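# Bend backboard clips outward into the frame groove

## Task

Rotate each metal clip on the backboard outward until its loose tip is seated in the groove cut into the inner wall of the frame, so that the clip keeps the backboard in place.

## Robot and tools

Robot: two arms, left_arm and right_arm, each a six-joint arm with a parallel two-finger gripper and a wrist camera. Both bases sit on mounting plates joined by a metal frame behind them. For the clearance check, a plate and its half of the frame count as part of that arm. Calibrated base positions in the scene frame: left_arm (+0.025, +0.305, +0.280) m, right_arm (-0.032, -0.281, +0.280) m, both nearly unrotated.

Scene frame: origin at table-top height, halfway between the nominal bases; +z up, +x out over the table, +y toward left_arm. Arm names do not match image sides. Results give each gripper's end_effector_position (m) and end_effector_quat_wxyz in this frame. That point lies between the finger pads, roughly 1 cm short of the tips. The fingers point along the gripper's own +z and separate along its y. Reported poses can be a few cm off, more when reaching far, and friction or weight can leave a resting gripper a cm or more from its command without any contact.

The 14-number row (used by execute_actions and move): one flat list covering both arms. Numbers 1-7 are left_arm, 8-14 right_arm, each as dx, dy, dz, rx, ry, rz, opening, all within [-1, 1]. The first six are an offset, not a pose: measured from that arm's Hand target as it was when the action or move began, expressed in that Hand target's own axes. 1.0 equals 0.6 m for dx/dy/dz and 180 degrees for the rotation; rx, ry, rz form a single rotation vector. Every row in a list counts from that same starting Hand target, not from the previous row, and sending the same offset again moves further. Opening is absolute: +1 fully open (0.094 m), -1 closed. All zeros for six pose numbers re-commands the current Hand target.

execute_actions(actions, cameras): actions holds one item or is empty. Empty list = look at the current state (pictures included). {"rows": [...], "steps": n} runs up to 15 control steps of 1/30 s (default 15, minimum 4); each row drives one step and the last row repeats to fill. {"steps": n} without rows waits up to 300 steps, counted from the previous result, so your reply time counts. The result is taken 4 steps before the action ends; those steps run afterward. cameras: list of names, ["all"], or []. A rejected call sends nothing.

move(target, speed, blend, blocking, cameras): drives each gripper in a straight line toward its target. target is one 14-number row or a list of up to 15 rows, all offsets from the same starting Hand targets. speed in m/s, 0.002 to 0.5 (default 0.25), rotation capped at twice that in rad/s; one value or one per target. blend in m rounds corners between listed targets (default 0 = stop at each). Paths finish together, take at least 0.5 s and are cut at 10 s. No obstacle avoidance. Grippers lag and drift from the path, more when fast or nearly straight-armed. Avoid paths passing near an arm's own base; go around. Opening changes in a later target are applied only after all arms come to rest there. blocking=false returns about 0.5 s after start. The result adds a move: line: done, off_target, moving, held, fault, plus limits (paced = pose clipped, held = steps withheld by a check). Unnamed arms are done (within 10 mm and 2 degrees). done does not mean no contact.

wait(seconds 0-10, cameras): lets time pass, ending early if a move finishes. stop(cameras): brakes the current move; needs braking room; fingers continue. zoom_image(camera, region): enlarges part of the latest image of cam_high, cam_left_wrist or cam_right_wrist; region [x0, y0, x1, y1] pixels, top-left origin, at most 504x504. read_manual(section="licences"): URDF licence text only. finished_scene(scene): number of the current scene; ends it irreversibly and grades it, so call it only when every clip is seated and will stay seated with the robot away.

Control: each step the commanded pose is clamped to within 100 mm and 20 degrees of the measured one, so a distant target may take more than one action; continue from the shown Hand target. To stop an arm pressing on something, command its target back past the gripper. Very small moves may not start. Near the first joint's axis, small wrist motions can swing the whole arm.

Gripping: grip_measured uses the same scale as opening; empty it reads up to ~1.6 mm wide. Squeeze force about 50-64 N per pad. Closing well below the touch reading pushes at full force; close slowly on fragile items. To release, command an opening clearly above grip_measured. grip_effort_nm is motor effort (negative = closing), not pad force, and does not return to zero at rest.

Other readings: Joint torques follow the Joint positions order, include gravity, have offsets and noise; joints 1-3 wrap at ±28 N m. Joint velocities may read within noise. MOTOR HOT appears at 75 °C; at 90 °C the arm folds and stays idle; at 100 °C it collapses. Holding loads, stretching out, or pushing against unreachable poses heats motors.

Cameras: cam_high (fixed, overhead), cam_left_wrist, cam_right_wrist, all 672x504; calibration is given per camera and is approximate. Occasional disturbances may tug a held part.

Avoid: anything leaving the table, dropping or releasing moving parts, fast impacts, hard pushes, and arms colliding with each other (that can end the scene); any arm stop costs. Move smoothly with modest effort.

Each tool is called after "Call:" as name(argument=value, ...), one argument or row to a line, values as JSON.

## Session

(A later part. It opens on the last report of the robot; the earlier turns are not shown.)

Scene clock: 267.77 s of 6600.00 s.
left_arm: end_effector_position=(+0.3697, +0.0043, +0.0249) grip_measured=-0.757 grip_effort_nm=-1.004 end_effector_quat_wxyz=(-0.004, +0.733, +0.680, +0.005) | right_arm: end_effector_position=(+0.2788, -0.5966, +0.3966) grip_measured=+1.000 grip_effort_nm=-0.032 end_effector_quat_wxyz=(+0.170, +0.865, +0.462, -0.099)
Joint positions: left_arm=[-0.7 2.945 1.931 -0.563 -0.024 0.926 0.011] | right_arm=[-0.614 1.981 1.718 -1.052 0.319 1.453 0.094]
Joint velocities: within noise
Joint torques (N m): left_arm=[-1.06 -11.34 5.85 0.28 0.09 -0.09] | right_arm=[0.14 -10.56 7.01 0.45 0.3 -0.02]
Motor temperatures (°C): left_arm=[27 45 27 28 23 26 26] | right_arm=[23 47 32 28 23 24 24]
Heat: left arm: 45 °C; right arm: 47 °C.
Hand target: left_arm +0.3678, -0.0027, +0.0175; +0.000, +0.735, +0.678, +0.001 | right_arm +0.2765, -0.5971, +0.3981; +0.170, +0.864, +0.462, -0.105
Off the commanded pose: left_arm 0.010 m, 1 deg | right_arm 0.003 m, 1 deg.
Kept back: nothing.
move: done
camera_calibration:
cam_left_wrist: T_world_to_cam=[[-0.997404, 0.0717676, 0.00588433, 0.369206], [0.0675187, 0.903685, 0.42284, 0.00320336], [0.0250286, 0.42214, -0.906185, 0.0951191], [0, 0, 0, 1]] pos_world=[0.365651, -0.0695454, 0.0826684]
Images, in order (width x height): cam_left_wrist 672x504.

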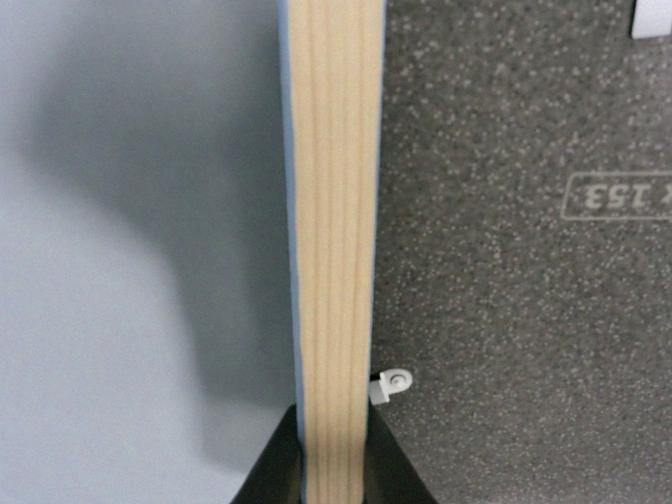

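Call:
move(
  target=[
    [0,0,0,0,0,0,-0.4,0,0,0,0,0,0,1],
    [-0.001,0.001,-0.05,0,0,0,-0.4,0,0,0,0,0,0,1],
    [-0.001,0.001,0,0,0,0,-0.4,0,0,0,0,0,0,1],
    [-0.001,0.001,0,0,0,0,-0.63,0,0,0,0,0,0,1],
  ],
  speed=0.08,
  cameras=["cam_left_wrist"],
)

Call:
zoom_image(
  camera="cam_left_wrist",
  region=[260, 320, 460, 470],
)

Call:
move(
  target=[0,0,0,0,0,0,-0.8,0,0,0,0,0,0,1],
  speed=0.05,
  cameras=["cam_left_wrist"],
)

Call:
zoom_image(
  camera="cam_left_wrist",
  region=[260, 320, 460, 470],
)

Scene clock: 270.47 s of 6600.00 s.
left_arm: end_effector_position=(+0.3689, +0.0006, +0.0249) grip_measured=-0.625 grip_effort_nm=-0.222 end_effector_quat_wxyz=(-0.003, +0.735, +0.678, +0.003) | right_arm: end_effector_position=(+0.2788, -0.5966, +0.3966) grip_measured=+1.000 grip_effort_nm=-0.037 end_effector_quat_wxyz=(+0.170, +0.865, +0.462, -0.099)
Joint positions: left_arm=[-0.706 2.95 1.945 -0.57 -0.021 0.926 0.018] | right_arm=[-0.614 1.981 1.718 -1.052 0.319 1.453 0.094]
Joint velocities: within noise
Joint torques (N m): left_arm=[-0.55 -11.59 5.44 0.3 0.05 -0.09] | right_arm=[0.01 -10.55 6.97 0.45 0.32 -0.04]
Motor temperatures (°C): left_arm=[27 45 27 28 23 26 26] | right_arm=[23 47 32 28 23 24 24]
Heat: left arm: 45 °C; right arm: 47 °C.
Hand target: left_arm +0.3683, -0.0033, +0.0175; +0.000, +0.735, +0.678, +0.001 | right_arm +0.2765, -0.5971, +0.3981; +0.170, +0.864, +0.462, -0.105
Off the commanded pose: left_arm 0.008 m, 0 deg | right_arm 0.003 m, 1 deg.
Kept back: nothing.
move: done
camera_calibration:
cam_left_wrist: T_world_to_cam=[[-0.996938, 0.0778474, 0.00735807, 0.368416], [0.0737203, 0.904351, 0.420373, 0.00438867], [0.0260707, 0.419629, -0.907321, 0.0963541], [0, 0, 0, 1]] pos_world=[0.364453, -0.0730821, 0.0828685]
Images, in order (width x height): cam_left_wrist 672x504.

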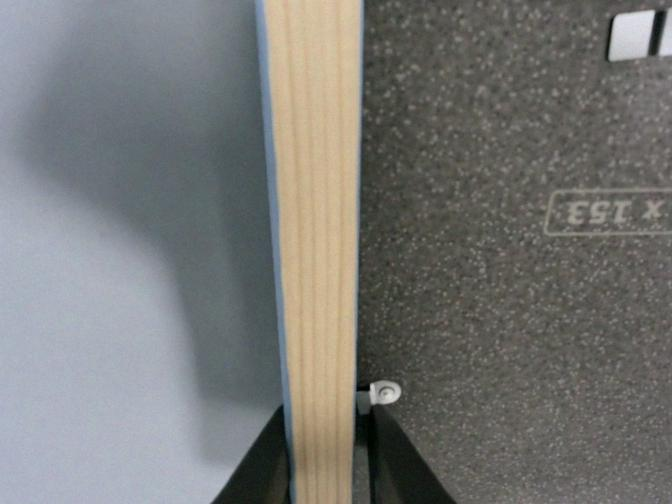

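Scaled by 2.520 from the camera's 672x504 image, which has a finer 960x720 frame.

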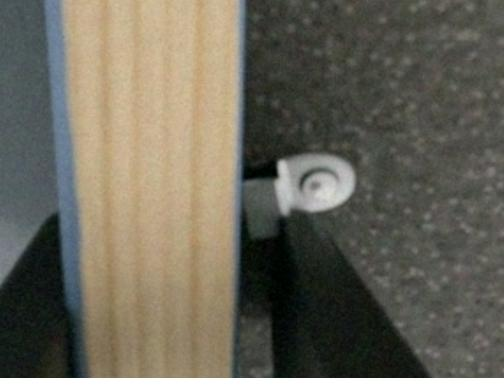

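Scene clock: 271.17 s of 6600.00 s.
left_arm: end_effector_position=(+0.3700, +0.0000, +0.0250) grip_measured=-0.754 grip_effort_nm=-1.004 end_effector_quat_wxyz=(-0.001, +0.734, +0.679, +0.004) | right_arm: end_effector_position=(+0.2788, -0.5966, +0.3966) grip_measured=+1.000 grip_effort_nm=-0.042 end_effector_quat_wxyz=(+0.170, +0.865, +0.462, -0.099)
Joint positions: left_arm=[-0.706 2.95 1.945 -0.566 -0.022 0.924 0.012] | right_arm=[-0.614 1.981 1.718 -1.052 0.319 1.453 0.094]
Joint velocities: within noise
Joint torques (N m): left_arm=[-0.58 -11.6 5.44 0.27 0.06 -0.09] | right_arm=[-0.02 -10.51 7.01 0.45 0.3 -0.06]
Motor temperatures (°C): left_arm=[27 45 27 28 23 26 26] | right_arm=[23 47 32 28 23 24 24]
Heat: left arm: 45 °C; right arm: 47 °C.
Hand target: left_arm +0.3684, -0.0032, +0.0175; +0.000, +0.735, +0.678, +0.001 | right_arm +0.2765, -0.5971, +0.3981; +0.170, +0.864, +0.462, -0.105
Off the commanded pose: left_arm 0.008 m, 0 deg | right_arm 0.003 m, 1 deg.
Kept back: nothing.
move: done
camera_calibration:
cam_left_wrist: T_world_to_cam=[[-0.99711, 0.0758987, 0.00324213, 0.36973], [0.0702881, 0.905528, 0.418423, 0.00610999], [0.0288219, 0.417442, -0.908246, 0.0956249], [0, 0, 0, 1]] pos_world=[0.365476, -0.0735126, 0.0830957]
Images, in order (width x height): cam_left_wrist 672x504.

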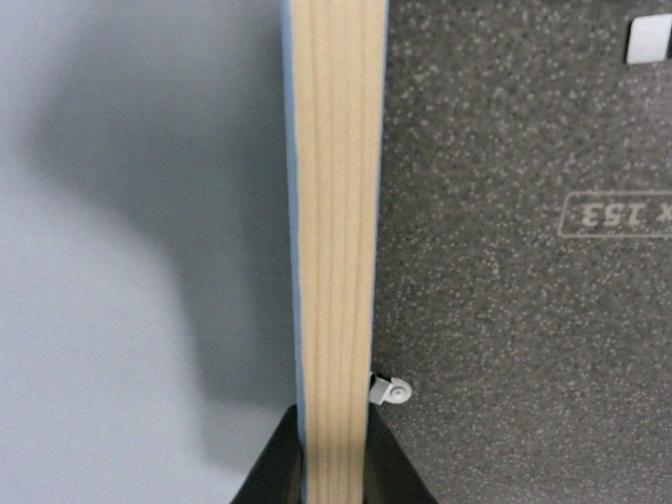

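Scaled by 2.520 from the camera's 672x504 image, which has a finer 960x720 frame.

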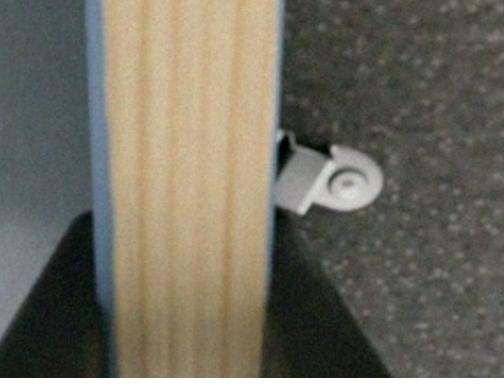

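Call:
move(
  target=[
    [0,0,0,0,0,0,-0.1,0,0,0,0,0,0,1],
    [0,0.001,-0.05,0,0,0,-0.1,0,0,0,0,0,0,1],
    [-0.0225,0.001,-0.05,0,0,0,-0.1,0,0,0,0,0,0,1],
    [-0.0225,0.001,0,0,0,0,-0.1,0,0,0,0,0,0,1],
    [-0.0225,0.001,0,0,0,0,-0.4,0,0,0,0,0,0,1],
  ],
  speed=0.08,
  cameras=["cam_left_wrist"],
)

Call:
zoom_image(
  camera="cam_left_wrist",
  region=[260, 354, 460, 504],
)

Scene clock: 274.13 s of 6600.00 s.
left_arm: end_effector_position=(+0.3682, -0.0155, +0.0252) grip_measured=-0.397 grip_effort_nm=-0.125 end_effector_quat_wxyz=(+0.000, +0.737, +0.676, +0.002) | right_arm: end_effector_position=(+0.2788, -0.5966, +0.3966) grip_measured=+1.000 grip_effort_nm=-0.037 end_effector_quat_wxyz=(+0.170, +0.865, +0.462, -0.099)
Joint positions: left_arm=[-0.731 2.982 2.021 -0.61 -0.017 0.906 0.028] | right_arm=[-0.614 1.981 1.718 -1.052 0.319 1.453 0.094]
Joint velocities: within noise
Joint torques (N m): left_arm=[-0.34 -11.81 5.55 0.27 0.01 -0.12] | right_arm=[0.02 -10.54 6.9 0.45 0.31 -0.06]
Motor temperatures (°C): left_arm=[27 45 27 28 23 26 26] | right_arm=[23 47 32 28 23 24 24]
Heat: left arm: 45 °C; right arm: 47 °C.
Hand target: left_arm +0.3680, -0.0168, +0.0176; +0.000, +0.735, +0.678, +0.001 | right_arm +0.2765, -0.5971, +0.3981; +0.170, +0.864, +0.462, -0.105
Off the commanded pose: left_arm 0.008 m, 0 deg | right_arm 0.003 m, 1 deg.
Kept back: nothing.
move: done
camera_calibration:
cam_left_wrist: T_world_to_cam=[[-0.996522, 0.0831338, 0.00567921, 0.368926], [0.0779905, 0.906527, 0.414882, 0.0174628], [0.0293423, 0.413882, -0.909858, 0.102174], [0, 0, 0, 1]] pos_world=[0.363283, -0.0887887, 0.0836237]
Images, in order (width x height): cam_left_wrist 672x504.

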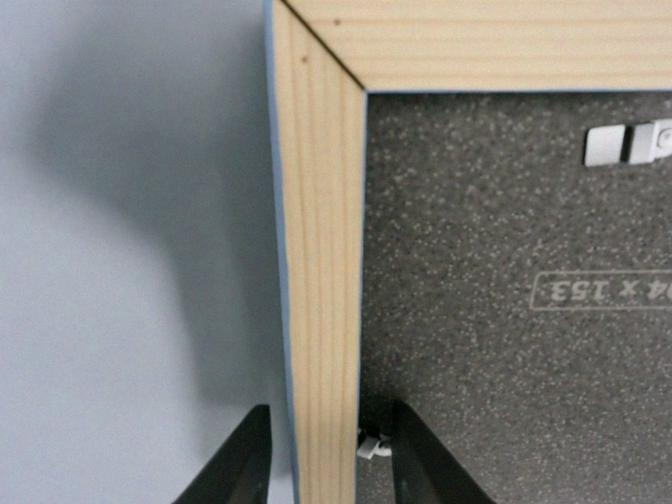

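Scaled by 2.520 from the camera's 672x504 image, which has a finer 960x720 frame.

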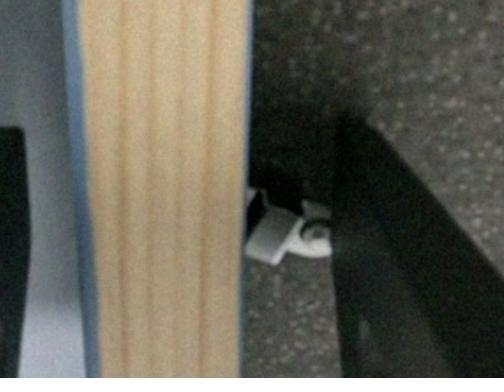

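Call:
move(
  target=[
    [0,0,-0.05,0,0,0,-0.1,0,0,0,0,0,0,1],
    [-0.006,0.001,-0.05,0,0,0,-0.1,0,0,0,0,0,0,1],
    [-0.006,0.001,0,0,0,0,-0.1,0,0,0,0,0,0,1],
    [-0.006,0.001,0,0,0,0,-0.5,0,0,0,0,0,0,1],
  ],
  speed=0.08,
  cameras=["cam_left_wrist"],
)

Call:
zoom_image(
  camera="cam_left_wrist",
  region=[260, 354, 460, 504],
)

Scene clock: 276.27 s of 6600.00 s.
left_arm: end_effector_position=(+0.3688, -0.0188, +0.0252) grip_measured=-0.497 grip_effort_nm=-0.125 end_effector_quat_wxyz=(+0.000, +0.736, +0.677, +0.000) | right_arm: end_effector_position=(+0.2788, -0.5966, +0.3966) grip_measured=+1.000 grip_effort_nm=-0.032 end_effector_quat_wxyz=(+0.170, +0.865, +0.462, -0.099)
Joint positions: left_arm=[-0.734 2.992 2.045 -0.624 -0.014 0.9 0.024] | right_arm=[-0.614 1.981 1.718 -1.052 0.319 1.453 0.094]
Joint velocities: within noise
Joint torques (N m): left_arm=[-0.46 -11.86 5.67 0.27 0 -0.11] | right_arm=[0.03 -10.5 6.95 0.44 0.32 -0.02]
Motor temperatures (°C): left_arm=[27 45 28 28 23 26 26] | right_arm=[23 47 32 28 23 24 24]
Heat: left arm: 45 °C; right arm: 47 °C.
Hand target: left_arm +0.3683, -0.0204, +0.0175; +0.000, +0.735, +0.678, +0.001 | right_arm +0.2765, -0.5971, +0.3981; +0.170, +0.864, +0.462, -0.105
Off the commanded pose: left_arm 0.008 m, 0 deg | right_arm 0.003 m, 1 deg.
Kept back: nothing.
move: done
camera_calibration:
cam_left_wrist: T_world_to_cam=[[-0.996698, 0.0808634, 0.0072954, 0.369836], [0.0766512, 0.907524, 0.412946, 0.020933], [0.0267714, 0.412142, -0.910726, 0.104389], [0, 0, 0, 1]] pos_world=[0.364216, -0.0919263, 0.0837271]
Images, in order (width x height): cam_left_wrist 672x504.

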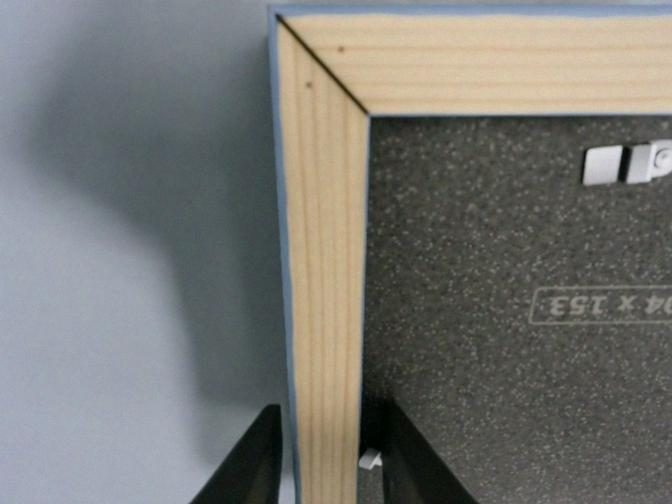

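Scaled by 2.520 from the camera's 672x504 image, which has a finer 960x720 frame.

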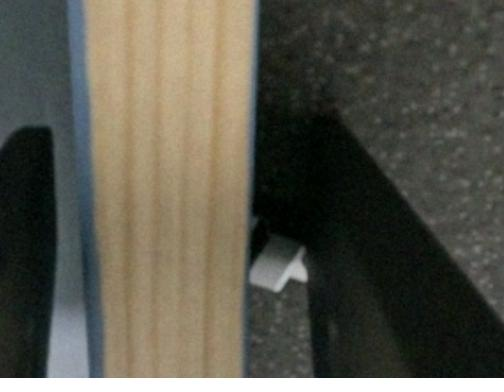

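Call:
move(
  target=[0,0,0,0,0,0,-0.64,0,0,0,0,0,0,1],
  speed=0.05,
  cameras=["cam_left_wrist"],
)

Call:
zoom_image(
  camera="cam_left_wrist",
  region=[260, 354, 460, 504],
)

Call:
move(
  target=[0,0,0,0,0,0,-0.8,0,0,0,0,0,0,1],
  speed=0.05,
  cameras=["cam_left_wrist"],
)

Call:
zoom_image(
  camera="cam_left_wrist",
  region=[260, 354, 460, 504],
)

Scene clock: 277.20 s of 6600.00 s.
left_arm: end_effector_position=(+0.3688, -0.0191, +0.0252) grip_measured=-0.635 grip_effort_nm=-0.242 end_effector_quat_wxyz=(+0.000, +0.736, +0.677, +0.000) | right_arm: end_effector_position=(+0.2788, -0.5966, +0.3966) grip_measured=+1.000 grip_effort_nm=-0.037 end_effector_quat_wxyz=(+0.170, +0.865, +0.462, -0.099)
Joint positions: left_arm=[-0.734 2.992 2.045 -0.623 -0.013 0.899 0.017] | right_arm=[-0.614 1.981 1.718 -1.052 0.319 1.453 0.094]
Joint velocities: within noise
Joint torques (N m): left_arm=[-0.5 -11.84 5.65 0.26 -0.03 -0.1] | right_arm=[-0.06 -10.76 7.13 0.44 0.3 -0.01]
Motor temperatures (°C): left_arm=[27 45 28 28 23 26 26] | right_arm=[23 47 32 28 23 24 24]
Heat: left arm: 45 °C; right arm: 47 °C.
Hand target: left_arm +0.3683, -0.0204, +0.0175; +0.000, +0.735, +0.678, +0.001 | right_arm +0.2765, -0.5971, +0.3981; +0.170, +0.864, +0.462, -0.105
Off the commanded pose: left_arm 0.008 m, 0 deg | right_arm 0.003 m, 1 deg.
Kept back: nothing.
move: done
camera_calibration:
cam_left_wrist: T_world_to_cam=[[-0.996818, 0.0793437, 0.00765179, 0.369821], [0.0754573, 0.908315, 0.411425, 0.0217282], [0.0256938, 0.410693, -0.911411, 0.104912], [0, 0, 0, 1]] pos_world=[0.364309, -0.0921657, 0.0838486]
Images, in order (width x height): cam_left_wrist 672x504.

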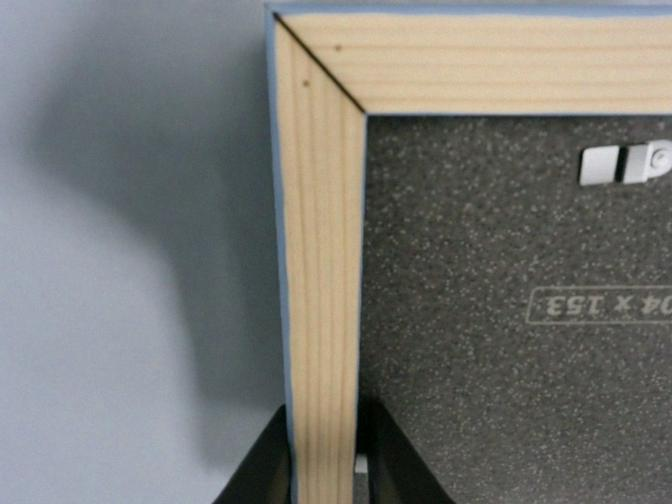

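Scaled by 2.520 from the camera's 672x504 image, which has a finer 960x720 frame.

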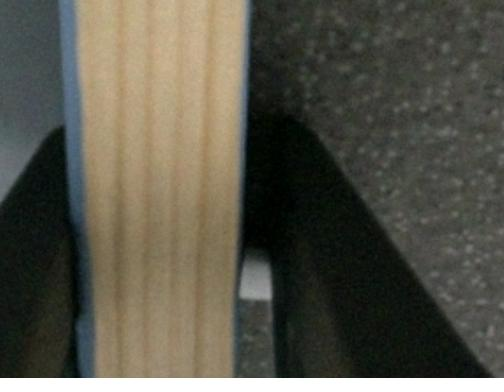

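Scene clock: 277.90 s of 6600.00 s.
left_arm: end_effector_position=(+0.3700, -0.0194, +0.0253) grip_measured=-0.755 grip_effort_nm=-1.009 end_effector_quat_wxyz=(+0.002, +0.735, +0.678, +0.001) | right_arm: end_effector_position=(+0.2788, -0.5966, +0.3966) grip_measured=+1.000 grip_effort_nm=-0.037 end_effector_quat_wxyz=(+0.170, +0.865, +0.462, -0.099)
Joint positions: left_arm=[-0.734 2.992 2.045 -0.62 -0.016 0.898 0.012] | right_arm=[-0.614 1.981 1.718 -1.052 0.319 1.453 0.094]
Joint velocities: within noise
Joint torques (N m): left_arm=[-0.47 -11.86 5.6 0.23 0 -0.09] | right_arm=[-0.1 -10.66 7.05 0.44 0.32 0.01]
Motor temperatures (°C): left_arm=[27 45 28 28 23 26 26] | right_arm=[23 47 32 28 23 24 24]
Heat: left arm: 45 °C; right arm: 47 °C.
Hand target: left_arm +0.3683, -0.0204, +0.0175; +0.000, +0.735, +0.678, +0.001 | right_arm +0.2765, -0.5971, +0.3981; +0.170, +0.864, +0.462, -0.105
Off the commanded pose: left_arm 0.008 m, 0 deg | right_arm 0.003 m, 1 deg.
Kept back: nothing.
move: done
camera_calibration:
cam_left_wrist: T_world_to_cam=[[-0.996939, 0.0781444, 0.00252898, 0.371193], [0.0722526, 0.90845, 0.411701, 0.0230193], [0.0298747, 0.410624, -0.911315, 0.103583], [0, 0, 0, 1]] pos_world=[0.365299, -0.0924523, 0.0839813]
Images, in order (width x height): cam_left_wrist 672x504.

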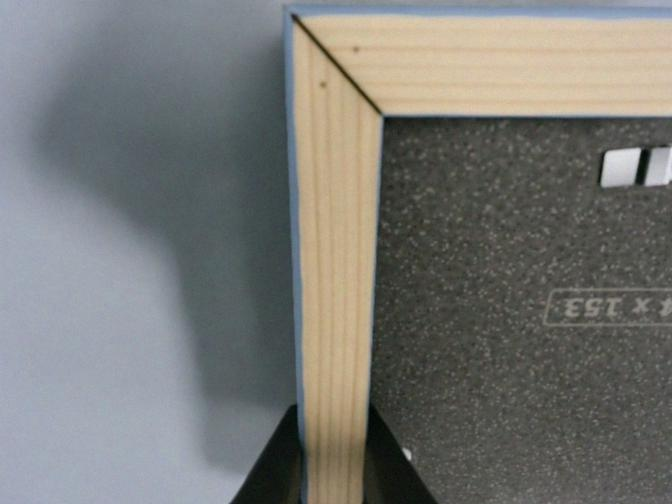

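Scaled by 2.520 from the camera's 672x504 image, which has a finer 960x720 frame.

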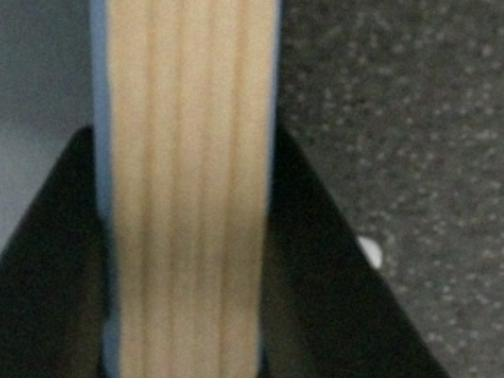

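Call:
move(
  target=[
    [0,0,0,0,0,0,-0.1,0,0,0,0,0,0,1],
    [0.0,0.001,-0.08,0,0,0,-0.1,0,0,0,0,0,0,1],
    [0.015,0.001,-0.08,0,0,0,-0.1,0,0,0,0,0,0,1],
  ],
  speed=0.1,
  cameras=["cam_left_wrist"],
)

Call:
zoom_image(
  camera="cam_left_wrist",
  region=[260, 250, 460, 400],
)

Scene clock: 279.90 s of 6600.00 s.
left_arm: end_effector_position=(+0.3634, -0.0085, +0.0545) grip_measured=-0.103 grip_effort_nm=0.168 end_effector_quat_wxyz=(-0.011, +0.733, +0.680, +0.000) | right_arm: end_effector_position=(+0.2788, -0.5966, +0.3966) grip_measured=+1.000 grip_effort_nm=-0.037 end_effector_quat_wxyz=(+0.170, +0.865, +0.462, -0.099)
Joint positions: left_arm=[-0.728 2.88 1.935 -0.648 -0.016 0.898 0.042] | right_arm=[-0.614 1.981 1.718 -1.052 0.319 1.453 0.094]
Joint velocities: within noise
Joint torques (N m): left_arm=[0.14 -16.57 3.38 0.21 0 0.04] | right_arm=[0.09 -10.54 6.99 0.41 0.29 -0.04]
Motor temperatures (°C): left_arm=[27 46 28 28 23 26 26] | right_arm=[23 47 32 28 23 24 24]
Heat: left arm: 46 °C; right arm: 47 °C.
Hand target: left_arm +0.3694, -0.0115, +0.0655; +0.000, +0.735, +0.678, +0.001 | right_arm +0.2765, -0.5971, +0.3981; +0.170, +0.864, +0.462, -0.105
Off the commanded pose: left_arm 0.013 m, 1 deg | right_arm 0.003 m, 1 deg.
Kept back: nothing.
move: off_target (left_arm)
camera_calibration:
cam_left_wrist: T_world_to_cam=[[-0.997129, 0.0721899, 0.0228344, 0.362601], [0.0750255, 0.90143, 0.426375, -0.000254572], [0.0101964, 0.426864, -0.904258, 0.132822], [0, 0, 0, 1]] pos_world=[0.360225, -0.0826436, 0.111934]
Images, in order (width x height): cam_left_wrist 672x504.

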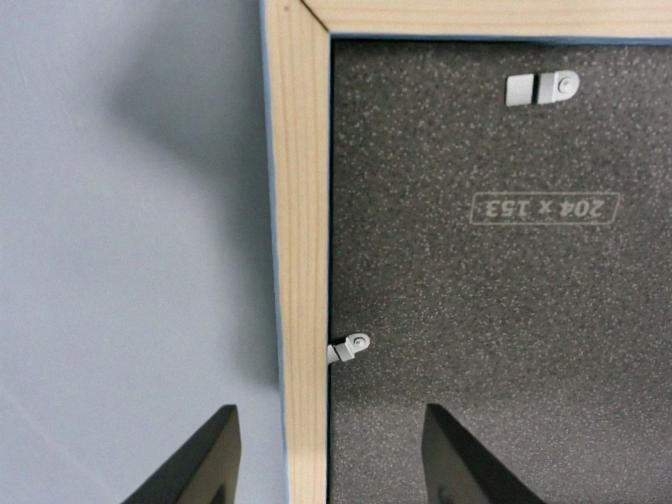

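Scaled by 2.520 from the camera's 672x504 image, which has a finer 960x720 frame.

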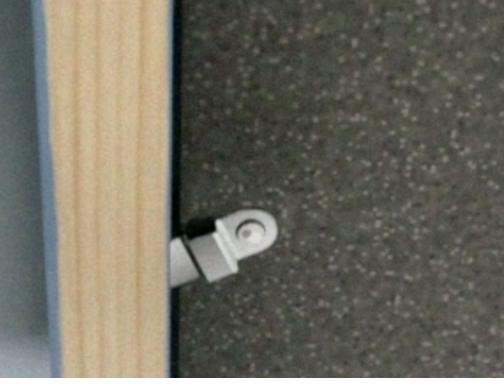

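Call:
move(
  target=[
    [0.0137,-0.0025,0.02,0,0,0,-0.1,0,0,0,0,0,0,1],
    [0.0137,-0.0025,0.08,0,0,0,-0.1,0,0,0,0,0,0,1],
  ],
  speed=0.1,
  cameras=["cam_left_wrist"],
)

Call:
zoom_image(
  camera="cam_left_wrist",
  region=[260, 320, 460, 470],
)

Scene clock: 281.30 s of 6600.00 s.
left_arm: end_effector_position=(+0.3678, -0.0036, +0.0248) grip_measured=-0.103 grip_effort_nm=0.164 end_effector_quat_wxyz=(+0.000, +0.733, +0.680, +0.002) | right_arm: end_effector_position=(+0.2788, -0.5966, +0.3966) grip_measured=+1.000 grip_effort_nm=-0.037 end_effector_quat_wxyz=(+0.170, +0.865, +0.462, -0.099)
Joint positions: left_arm=[-0.713 2.952 1.948 -0.566 -0.017 0.912 0.042] | right_arm=[-0.614 1.981 1.718 -1.052 0.319 1.453 0.094]
Joint velocities: within noise
Joint torques (N m): left_arm=[-0.01 -11.67 5.27 0.27 0.02 0.03] | right_arm=[0.09 -10.41 6.9 0.44 0.32 -0.01]
Motor temperatures (°C): left_arm=[27 46 28 28 23 26 26] | right_arm=[23 47 32 28 23 24 24]
Heat: left arm: 46 °C; right arm: 47 °C.
Hand target: left_arm +0.3687, -0.0032, +0.0175; +0.000, +0.735, +0.678, +0.001 | right_arm +0.2765, -0.5971, +0.3981; +0.170, +0.864, +0.462, -0.105
Off the commanded pose: left_arm 0.007 m, 0 deg | right_arm 0.003 m, 1 deg.
Kept back: nothing.
move: done
camera_calibration:
cam_left_wrist: T_world_to_cam=[[-0.997469, 0.0709483, 0.00469071, 0.36784], [0.0665152, 0.90776, 0.414183, 0.0111071], [0.0251275, 0.413446, -0.910182, 0.0983509], [0, 0, 0, 1]] pos_world=[0.363699, -0.076843, 0.0831914]
Images, in order (width x height): cam_left_wrist 672x504.

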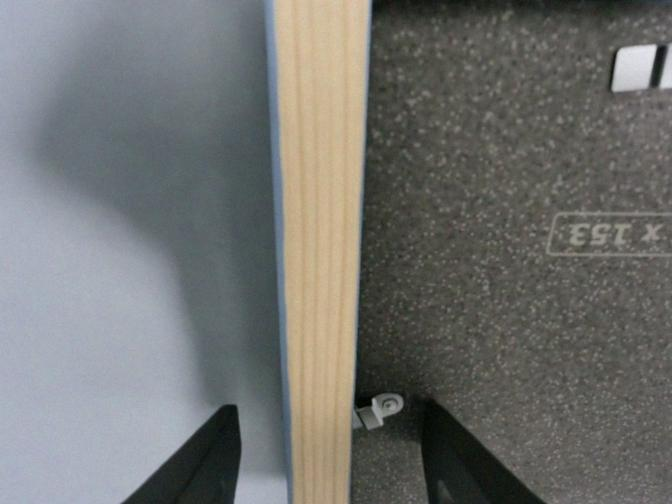

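Scaled by 2.520 from the camera's 672x504 image, which has a finer 960x720 frame.

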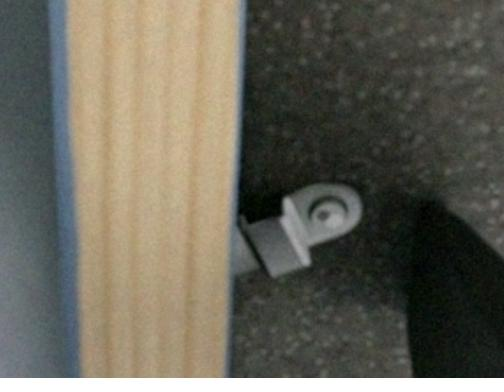

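Call:
move(
  target=[
    [0.003,0,-0.05,0,0,0,-0.1,0,0,0,0,0,0,1],
    [0.003,0,0,0,0,0,-0.1,0,0,0,0,0,0,1],
  ],
  speed=0.1,
  cameras=["cam_left_wrist"],
)

Call:
zoom_image(
  camera="cam_left_wrist",
  region=[260, 320, 460, 470],
)

Scene clock: 282.50 s of 6600.00 s.
left_arm: end_effector_position=(+0.3660, -0.0017, +0.0247) grip_measured=-0.103 grip_effort_nm=0.168 end_effector_quat_wxyz=(-0.002, +0.734, +0.679, +0.002) | right_arm: end_effector_position=(+0.2788, -0.5966, +0.3966) grip_measured=+1.000 grip_effort_nm=-0.037 end_effector_quat_wxyz=(+0.170, +0.865, +0.462, -0.099)
Joint positions: left_arm=[-0.713 2.948 1.937 -0.563 -0.017 0.915 0.042] | right_arm=[-0.614 1.981 1.718 -1.052 0.319 1.453 0.094]
Joint velocities: within noise
Joint torques (N m): left_arm=[0.21 -11.62 5.46 0.28 0.02 0.03] | right_arm=[-0.21 -10.55 6.91 0.44 0.31 -0.04]
Motor temperatures (°C): left_arm=[27 46 28 28 23 26 26] | right_arm=[23 47 32 28 23 24 24]
Heat: left arm: 46 °C; right arm: 47 °C.
Hand target: left_arm +0.3689, -0.0014, +0.0175; +0.000, +0.735, +0.678, +0.001 | right_arm +0.2765, -0.5971, +0.3981; +0.170, +0.864, +0.462, -0.105
Off the commanded pose: left_arm 0.008 m, 0 deg | right_arm 0.003 m, 1 deg.
Kept back: nothing.
move: done
camera_calibration:
cam_left_wrist: T_world_to_cam=[[-0.997249, 0.0736544, 0.00832079, 0.365753], [0.0704141, 0.906298, 0.416732, 0.00807871], [0.023153, 0.416172, -0.908991, 0.098275], [0, 0, 0, 1]] pos_world=[0.361903, -0.0751603, 0.0829211]
Images, in order (width x height): cam_left_wrist 672x504.

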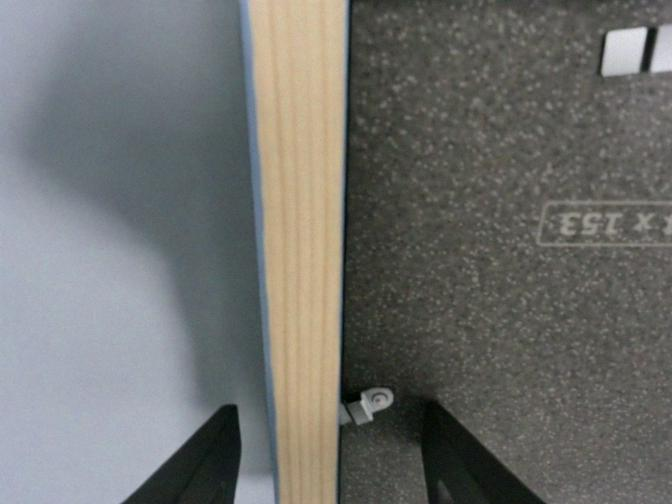

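Scaled by 2.520 from the camera's 672x504 image, which has a finer 960x720 frame.

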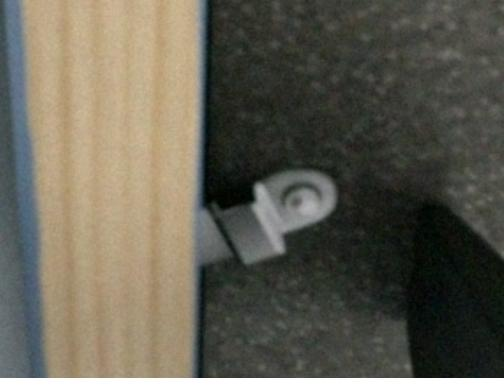

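Call:
move(
  target=[
    [0.002,0.001,-0.05,0,0,0,-0.1,0,0,0,0,0,0,1],
    [0.002,0.001,0,0,0,0,-0.1,0,0,0,0,0,0,1],
    [0.002,0.001,0,0,0,0,-0.5,0,0,0,0,0,0,1],
  ],
  speed=0.1,
  cameras=["cam_left_wrist"],
)

Call:
zoom_image(
  camera="cam_left_wrist",
  region=[260, 320, 460, 470],
)

Call:
move(
  target=[0,0,0,0,0,0,-0.62,0,0,0,0,0,0,1],
  speed=0.1,
  cameras=["cam_left_wrist"],
)

Call:
zoom_image(
  camera="cam_left_wrist",
  region=[260, 320, 460, 470],
)

Scene clock: 284.37 s of 6600.00 s.
left_arm: end_effector_position=(+0.3670, -0.0007, +0.0247) grip_measured=-0.497 grip_effort_nm=-0.125 end_effector_quat_wxyz=(-0.002, +0.734, +0.679, +0.001) | right_arm: end_effector_position=(+0.2788, -0.5966, +0.3966) grip_measured=+1.000 grip_effort_nm=-0.042 end_effector_quat_wxyz=(+0.170, +0.865, +0.462, -0.099)
Joint positions: left_arm=[-0.709 2.947 1.935 -0.562 -0.016 0.918 0.024] | right_arm=[-0.614 1.981 1.718 -1.052 0.319 1.453 0.094]
Joint velocities: within noise
Joint torques (N m): left_arm=[0.17 -11.63 5.44 0.28 0 0.03] | right_arm=[0.1 -10.61 6.99 0.46 0.29 -0.06]
Motor temperatures (°C): left_arm=[27 46 28 28 23 26 26] | right_arm=[23 48 32 28 23 24 24]
Heat: left arm: 46 °C; right arm: 48 °C.
Hand target: left_arm +0.3695, -0.0003, +0.0176; +0.000, +0.735, +0.678, +0.001 | right_arm +0.2765, -0.5971, +0.3981; +0.170, +0.864, +0.462, -0.105
Off the commanded pose: left_arm 0.008 m, 0 deg | right_arm 0.003 m, 1 deg.
Kept back: nothing.
move: done
camera_calibration:
cam_left_wrist: T_world_to_cam=[[-0.997253, 0.0736469, 0.00793308, 0.366721], [0.0702758, 0.906841, 0.415573, 0.00715776], [0.0234116, 0.414989, -0.909525, 0.0977825], [0, 0, 0, 1]] pos_world=[0.362922, -0.0740775, 0.0830518]
Images, in order (width x height): cam_left_wrist 672x504.

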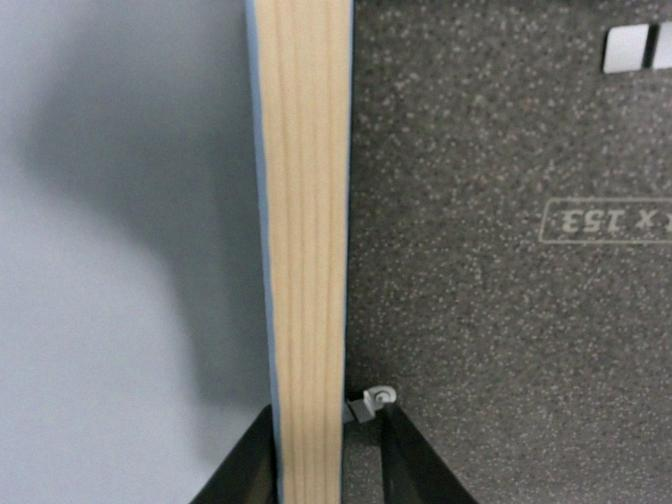

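Scaled by 2.520 from the camera's 672x504 image, which has a finer 960x720 frame.

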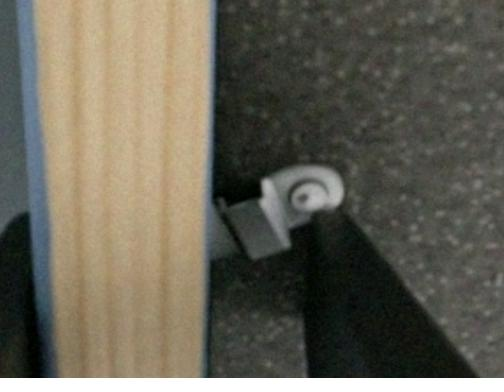

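Scene clock: 285.07 s of 6600.00 s.
left_arm: end_effector_position=(+0.3683, -0.0008, +0.0249) grip_measured=-0.615 grip_effort_nm=-0.227 end_effector_quat_wxyz=(+0.000, +0.734, +0.680, +0.002) | right_arm: end_effector_position=(+0.2788, -0.5966, +0.3966) grip_measured=+1.000 grip_effort_nm=-0.037 end_effector_quat_wxyz=(+0.170, +0.865, +0.462, -0.099)
Joint positions: left_arm=[-0.708 2.947 1.936 -0.559 -0.018 0.919 0.018] | right_arm=[-0.614 1.981 1.718 -1.052 0.319 1.453 0.094]
Joint velocities: within noise
Joint torques (N m): left_arm=[0.1 -11.63 5.34 0.26 0.03 0.03] | right_arm=[0.08 -10.43 6.97 0.45 0.29 -0.03]
Motor temperatures (°C): left_arm=[27 46 28 28 23 26 26] | right_arm=[23 48 32 28 23 24 24]
Heat: left arm: 46 °C; right arm: 48 °C.
Hand target: left_arm +0.3696, -0.0002, +0.0176; +0.000, +0.735, +0.678, +0.001 | right_arm +0.2765, -0.5971, +0.3981; +0.170, +0.864, +0.462, -0.105
Off the commanded pose: left_arm 0.007 m, 0 deg | right_arm 0.003 m, 1 deg.
Kept back: nothing.
move: done
camera_calibration:
cam_left_wrist: T_world_to_cam=[[-0.997306, 0.0732283, 0.00429606, 0.36815], [0.0684094, 0.907342, 0.41479, 0.00778238], [0.0264764, 0.413966, -0.909907, 0.0968547], [0, 0, 0, 1]] pos_world=[0.364062, -0.0741149, 0.0833192]
Images, in order (width x height): cam_left_wrist 672x504.

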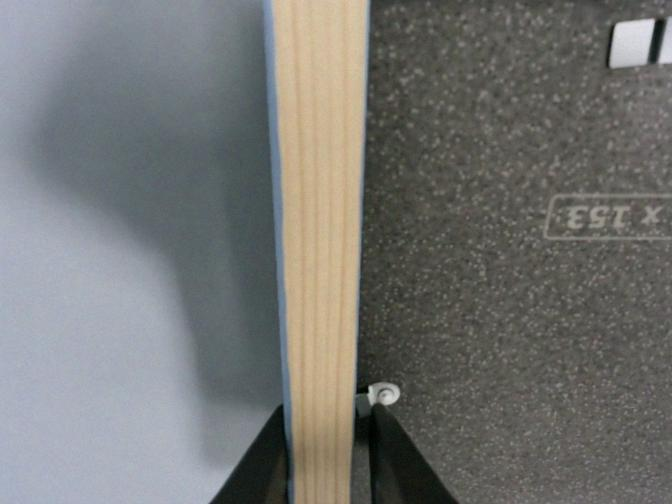

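Scaled by 2.520 from the camera's 672x504 image, which has a finer 960x720 frame.

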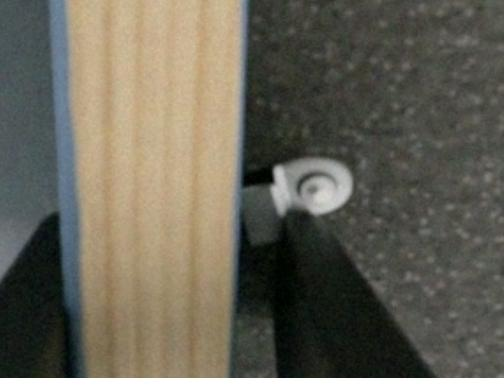

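Call:
move(
  target=[
    [0,0,0,0,0,0,-0.1,0,0,0,0,0,0,1],
    [0.0,0.001,-0.06,0,0,0,-0.1,0,0,0,0,0,0,1],
    [0.0,-0.03,-0.12,0,0,0,0.1,0,0,0,0,0,0,1],
  ],
  speed=0.1,
  cameras=["cam_left_wrist"],
)

Call:
zoom_image(
  camera="cam_left_wrist",
  region=[200, 300, 350, 400],
)

Scene clock: 287.80 s of 6600.00 s.
left_arm: end_effector_position=(+0.3506, +0.0046, +0.0780) grip_measured=+0.097 grip_effort_nm=0.164 end_effector_quat_wxyz=(-0.006, +0.736, +0.677, +0.002) | right_arm: end_effector_position=(+0.2788, -0.5966, +0.3966) grip_measured=+1.000 grip_effort_nm=-0.027 end_effector_quat_wxyz=(+0.170, +0.865, +0.462, -0.099)
Joint positions: left_arm=[-0.727 2.744 1.743 -0.581 -0.018 0.908 0.052] | right_arm=[-0.614 1.981 1.718 -1.052 0.319 1.453 0.094]
Joint velocities: within noise
Joint torques (N m): left_arm=[-0.53 -16.18 3.12 0.12 0.02 -0.11] | right_arm=[-0.02 -10.59 6.97 0.41 0.27 -0.02]
Motor temperatures (°C): left_arm=[27 47 28 28 23 26 26] | right_arm=[23 48 32 28 23 24 24]
Heat: left arm: 47 °C; right arm: 48 °C.
Hand target: left_arm +0.3514, +0.0012, +0.0895; +0.000, +0.735, +0.678, +0.001 | right_arm +0.2765, -0.5971, +0.3981; +0.170, +0.864, +0.462, -0.105
Off the commanded pose: left_arm 0.012 m, 1 deg | right_arm 0.003 m, 1 deg.
Kept back: nothing.
move: off_target (left_arm); target 3's new opening was sent with left_arm's hand 0.012 m and 1 deg from that target
camera_calibration:
cam_left_wrist: T_world_to_cam=[[-0.9966, 0.0813066, 0.013359, 0.348858], [0.079356, 0.903484, 0.421211, -0.0222658], [0.0221776, 0.420839, -0.906864, 0.144557], [0, 0, 0, 1]] pos_world=[0.346233, -0.0690829, 0.135812]
Images, in order (width x height): cam_left_wrist 672x504.

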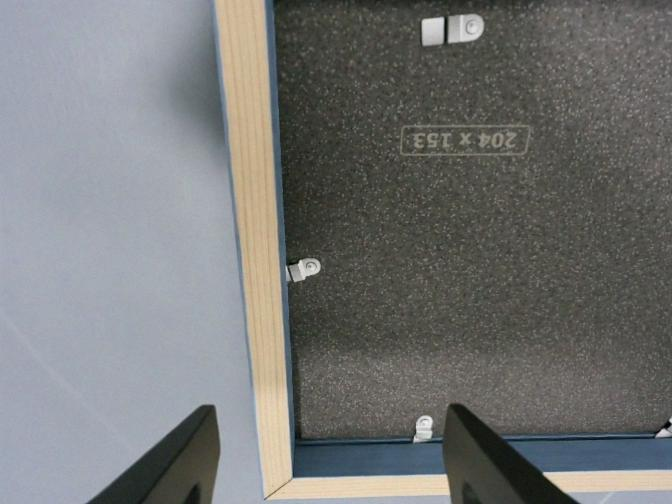

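Scaled by 3.360 from the camera's 672x504 image, which has a finer 960x720 frame.

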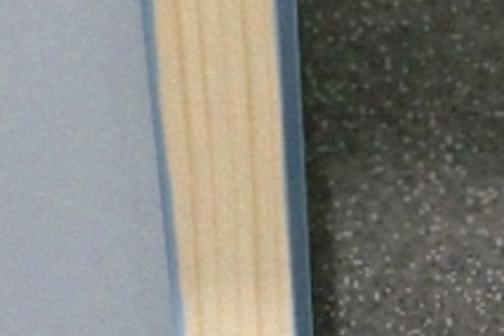

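Call:
zoom_image(
  camera="cam_left_wrist",
  region=[260, 235, 360, 310],
)

Call:
zoom_image(
  camera="cam_left_wrist",
  region=[380, 390, 480, 465],
)

Call:
zoom_image(
  camera="cam_left_wrist",
  region=[400, 0, 500, 75],
)

Scaled by 5.040 from the camera's 672x504 image, which has a finer 960x720 frame.

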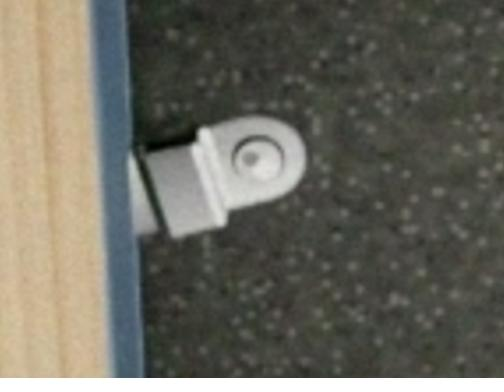

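Scaled by 5.040 from the camera's 672x504 image, which has a finer 960x720 frame.

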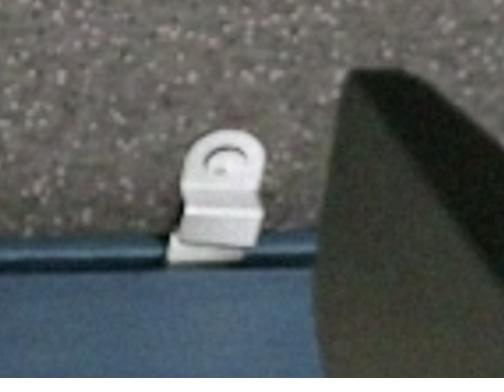

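Scaled by 5.040 from the camera's 672x504 image, which has a finer 960x720 frame.

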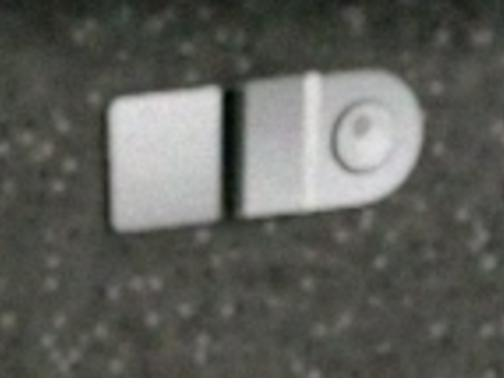

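Call:
move(
  target=[-0.1407,-0.0437,0.0,0,0,-0.5,-0.05,0,0,0,0,0,0,1],
  speed=0.3,
  cameras=["cam_left_wrist"],
)

Scene clock: 291.70 s of 6600.00 s.
left_arm: end_effector_position=(+0.3203, -0.0792, +0.0930) grip_measured=-0.047 grip_effort_nm=-0.120 end_effector_quat_wxyz=(+0.005, +0.043, +0.999, -0.003) | right_arm: end_effector_position=(+0.2788, -0.5966, +0.3966) grip_measured=+1.000 grip_effort_nm=-0.032 end_effector_quat_wxyz=(+0.170, +0.865, +0.462, -0.099)
Joint positions: left_arm=[-0.898 2.832 2.012 -0.742 -0.018 -0.831 0.045] | right_arm=[-0.614 1.981 1.718 -1.052 0.319 1.453 0.094]
Joint velocities: within noise
Joint torques (N m): left_arm=[-0.51 -12.44 6.57 0.11 0.03 -0.12] | right_arm=[-0.1 -10.39 6.98 0.41 0.28 -0.06]
Motor temperatures (°C): left_arm=[27 47 28 28 23 26 26] | right_arm=[23 48 32 28 23 24 24]
Heat: left arm: 47 °C; right arm: 48 °C.
Hand target: left_arm +0.3186, -0.0808, +0.0893; +0.001, +0.040, +0.999, +0.000 | right_arm +0.2765, -0.5971, +0.3981; +0.170, +0.864, +0.462, -0.105
Off the commanded pose: left_arm 0.004 m, 1 deg | right_arm 0.003 m, 1 deg.
Kept back: nothing.
move: done
camera_calibration:
cam_left_wrist: T_world_to_cam=[[-0.0837289, -0.996417, 0.0119314, -0.0522757], [-0.911678, 0.081431, 0.402755, 0.303614], [-0.402283, 0.0228446, -0.91523, 0.299415], [0, 0, 0, 1]] pos_world=[0.392871, -0.083652, 0.152375]
Images, in order (width x height): cam_left_wrist 672x504.

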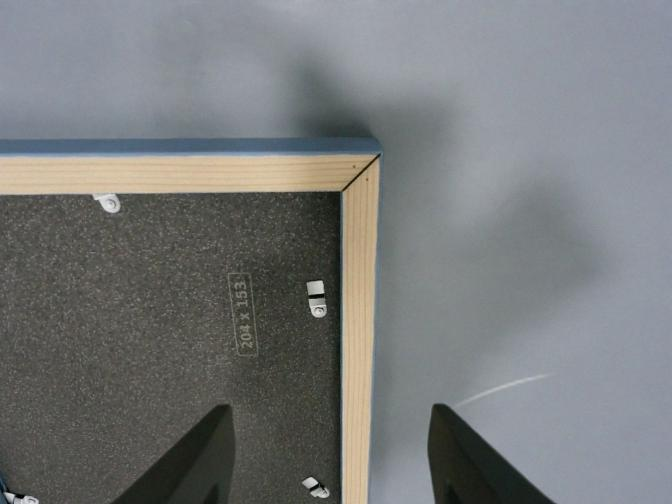

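Call:
move(
  target=[0,0,0.085,0,0,0,-0.05,0,0,0,0,0,0,1],
  speed=0.15,
  cameras=["cam_left_wrist"],
)

Scene clock: 293.03 s of 6600.00 s.
left_arm: end_effector_position=(+0.3174, -0.0771, +0.0432) grip_measured=-0.048 grip_effort_nm=-0.105 end_effector_quat_wxyz=(-0.002, +0.042, +0.999, +0.004) | right_arm: end_effector_position=(+0.2788, -0.5966, +0.3966) grip_measured=+1.000 grip_effort_nm=-0.032 end_effector_quat_wxyz=(+0.170, +0.865, +0.462, -0.099)
Joint positions: left_arm=[-0.898 2.982 2.107 -0.708 -0.016 -0.833 0.045] | right_arm=[-0.614 1.981 1.718 -1.052 0.319 1.453 0.094]
Joint velocities: within noise
Joint torques (N m): left_arm=[-0.4 -12.59 6 0.27 0.01 -0.11] | right_arm=[-0.06 -10.44 6.93 0.43 0.31 0]
Motor temperatures (°C): left_arm=[27 46 28 28 23 26 26] | right_arm=[23 48 32 28 23 24 24]
Heat: left arm: 46 °C; right arm: 48 °C.
Hand target: left_arm +0.3188, -0.0809, +0.0385; +0.001, +0.040, +0.999, +0.000 | right_arm +0.2765, -0.5971, +0.3981; +0.170, +0.864, +0.462, -0.105
Off the commanded pose: left_arm 0.006 m, 1 deg | right_arm 0.003 m, 1 deg.
Kept back: nothing.
move: done
camera_calibration:
cam_left_wrist: T_world_to_cam=[[-0.0812628, -0.996692, -0.00123047, -0.0500838], [-0.906184, 0.0733694, 0.41647, 0.317859], [-0.415002, 0.0349586, -0.909149, 0.257263], [0, 0, 0, 1]] pos_world=[0.390734, -0.0822328, 0.101449]
Images, in order (width x height): cam_left_wrist 672x504.

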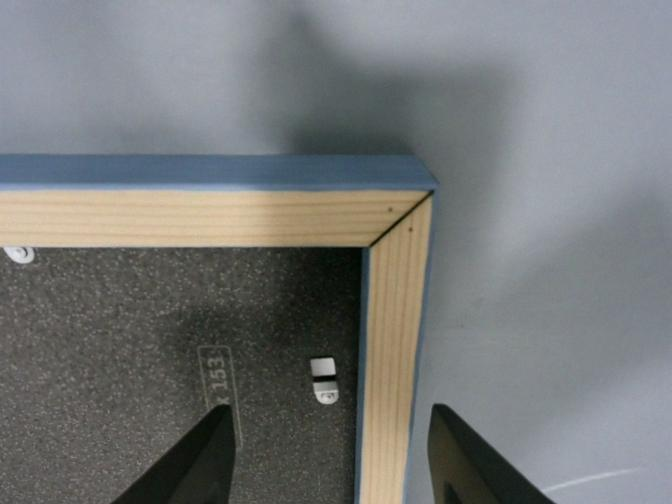

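Call:
move(
  target=[0,-0.007,0.036,0,0,0,-0.05,0,0,0,0,0,0,1],
  speed=0.1,
  cameras=["cam_left_wrist"],
)

Scene clock: 294.00 s of 6600.00 s.
left_arm: end_effector_position=(+0.3214, -0.0843, +0.0259) grip_measured=-0.048 grip_effort_nm=-0.100 end_effector_quat_wxyz=(+0.003, +0.041, +0.999, -0.001) | right_arm: end_effector_position=(+0.2788, -0.5966, +0.3966) grip_measured=+1.000 grip_effort_nm=-0.037 end_effector_quat_wxyz=(+0.170, +0.865, +0.462, -0.099)
Joint positions: left_arm=[-0.899 3.059 2.198 -0.707 -0.016 -0.837 0.045] | right_arm=[-0.614 1.981 1.718 -1.052 0.319 1.453 0.094]
Joint velocities: within noise
Joint torques (N m): left_arm=[-0.65 -11.92 6.12 0.24 0 -0.12] | right_arm=[-0.21 -10.48 6.94 0.39 0.32 0.01]
Motor temperatures (°C): left_arm=[27 46 28 28 23 26 26] | right_arm=[23 48 32 28 23 24 24]
Heat: left arm: 46 °C; right arm: 48 °C.
Hand target: left_arm +0.3185, -0.0850, +0.0168; +0.001, +0.040, +0.999, +0.000 | right_arm +0.2765, -0.5971, +0.3981; +0.170, +0.864, +0.462, -0.105
Off the commanded pose: left_arm 0.010 m, 0 deg | right_arm 0.003 m, 1 deg.
Kept back: nothing.
move: done
camera_calibration:
cam_left_wrist: T_world_to_cam=[[-0.079199, -0.99681, 0.00984736, -0.0579505], [-0.910073, 0.0763318, 0.407357, 0.331008], [-0.406809, 0.0233005, -0.913216, 0.23999], [0, 0, 0, 1]] pos_world=[0.394282, -0.088624, 0.0848953]
Images, in order (width x height): cam_left_wrist 672x504.

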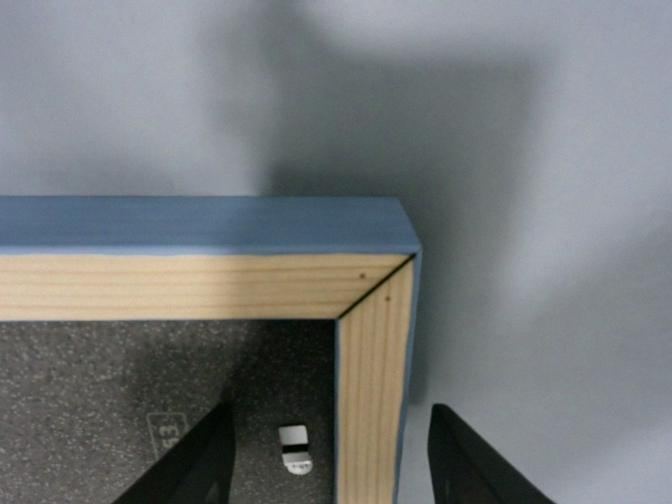

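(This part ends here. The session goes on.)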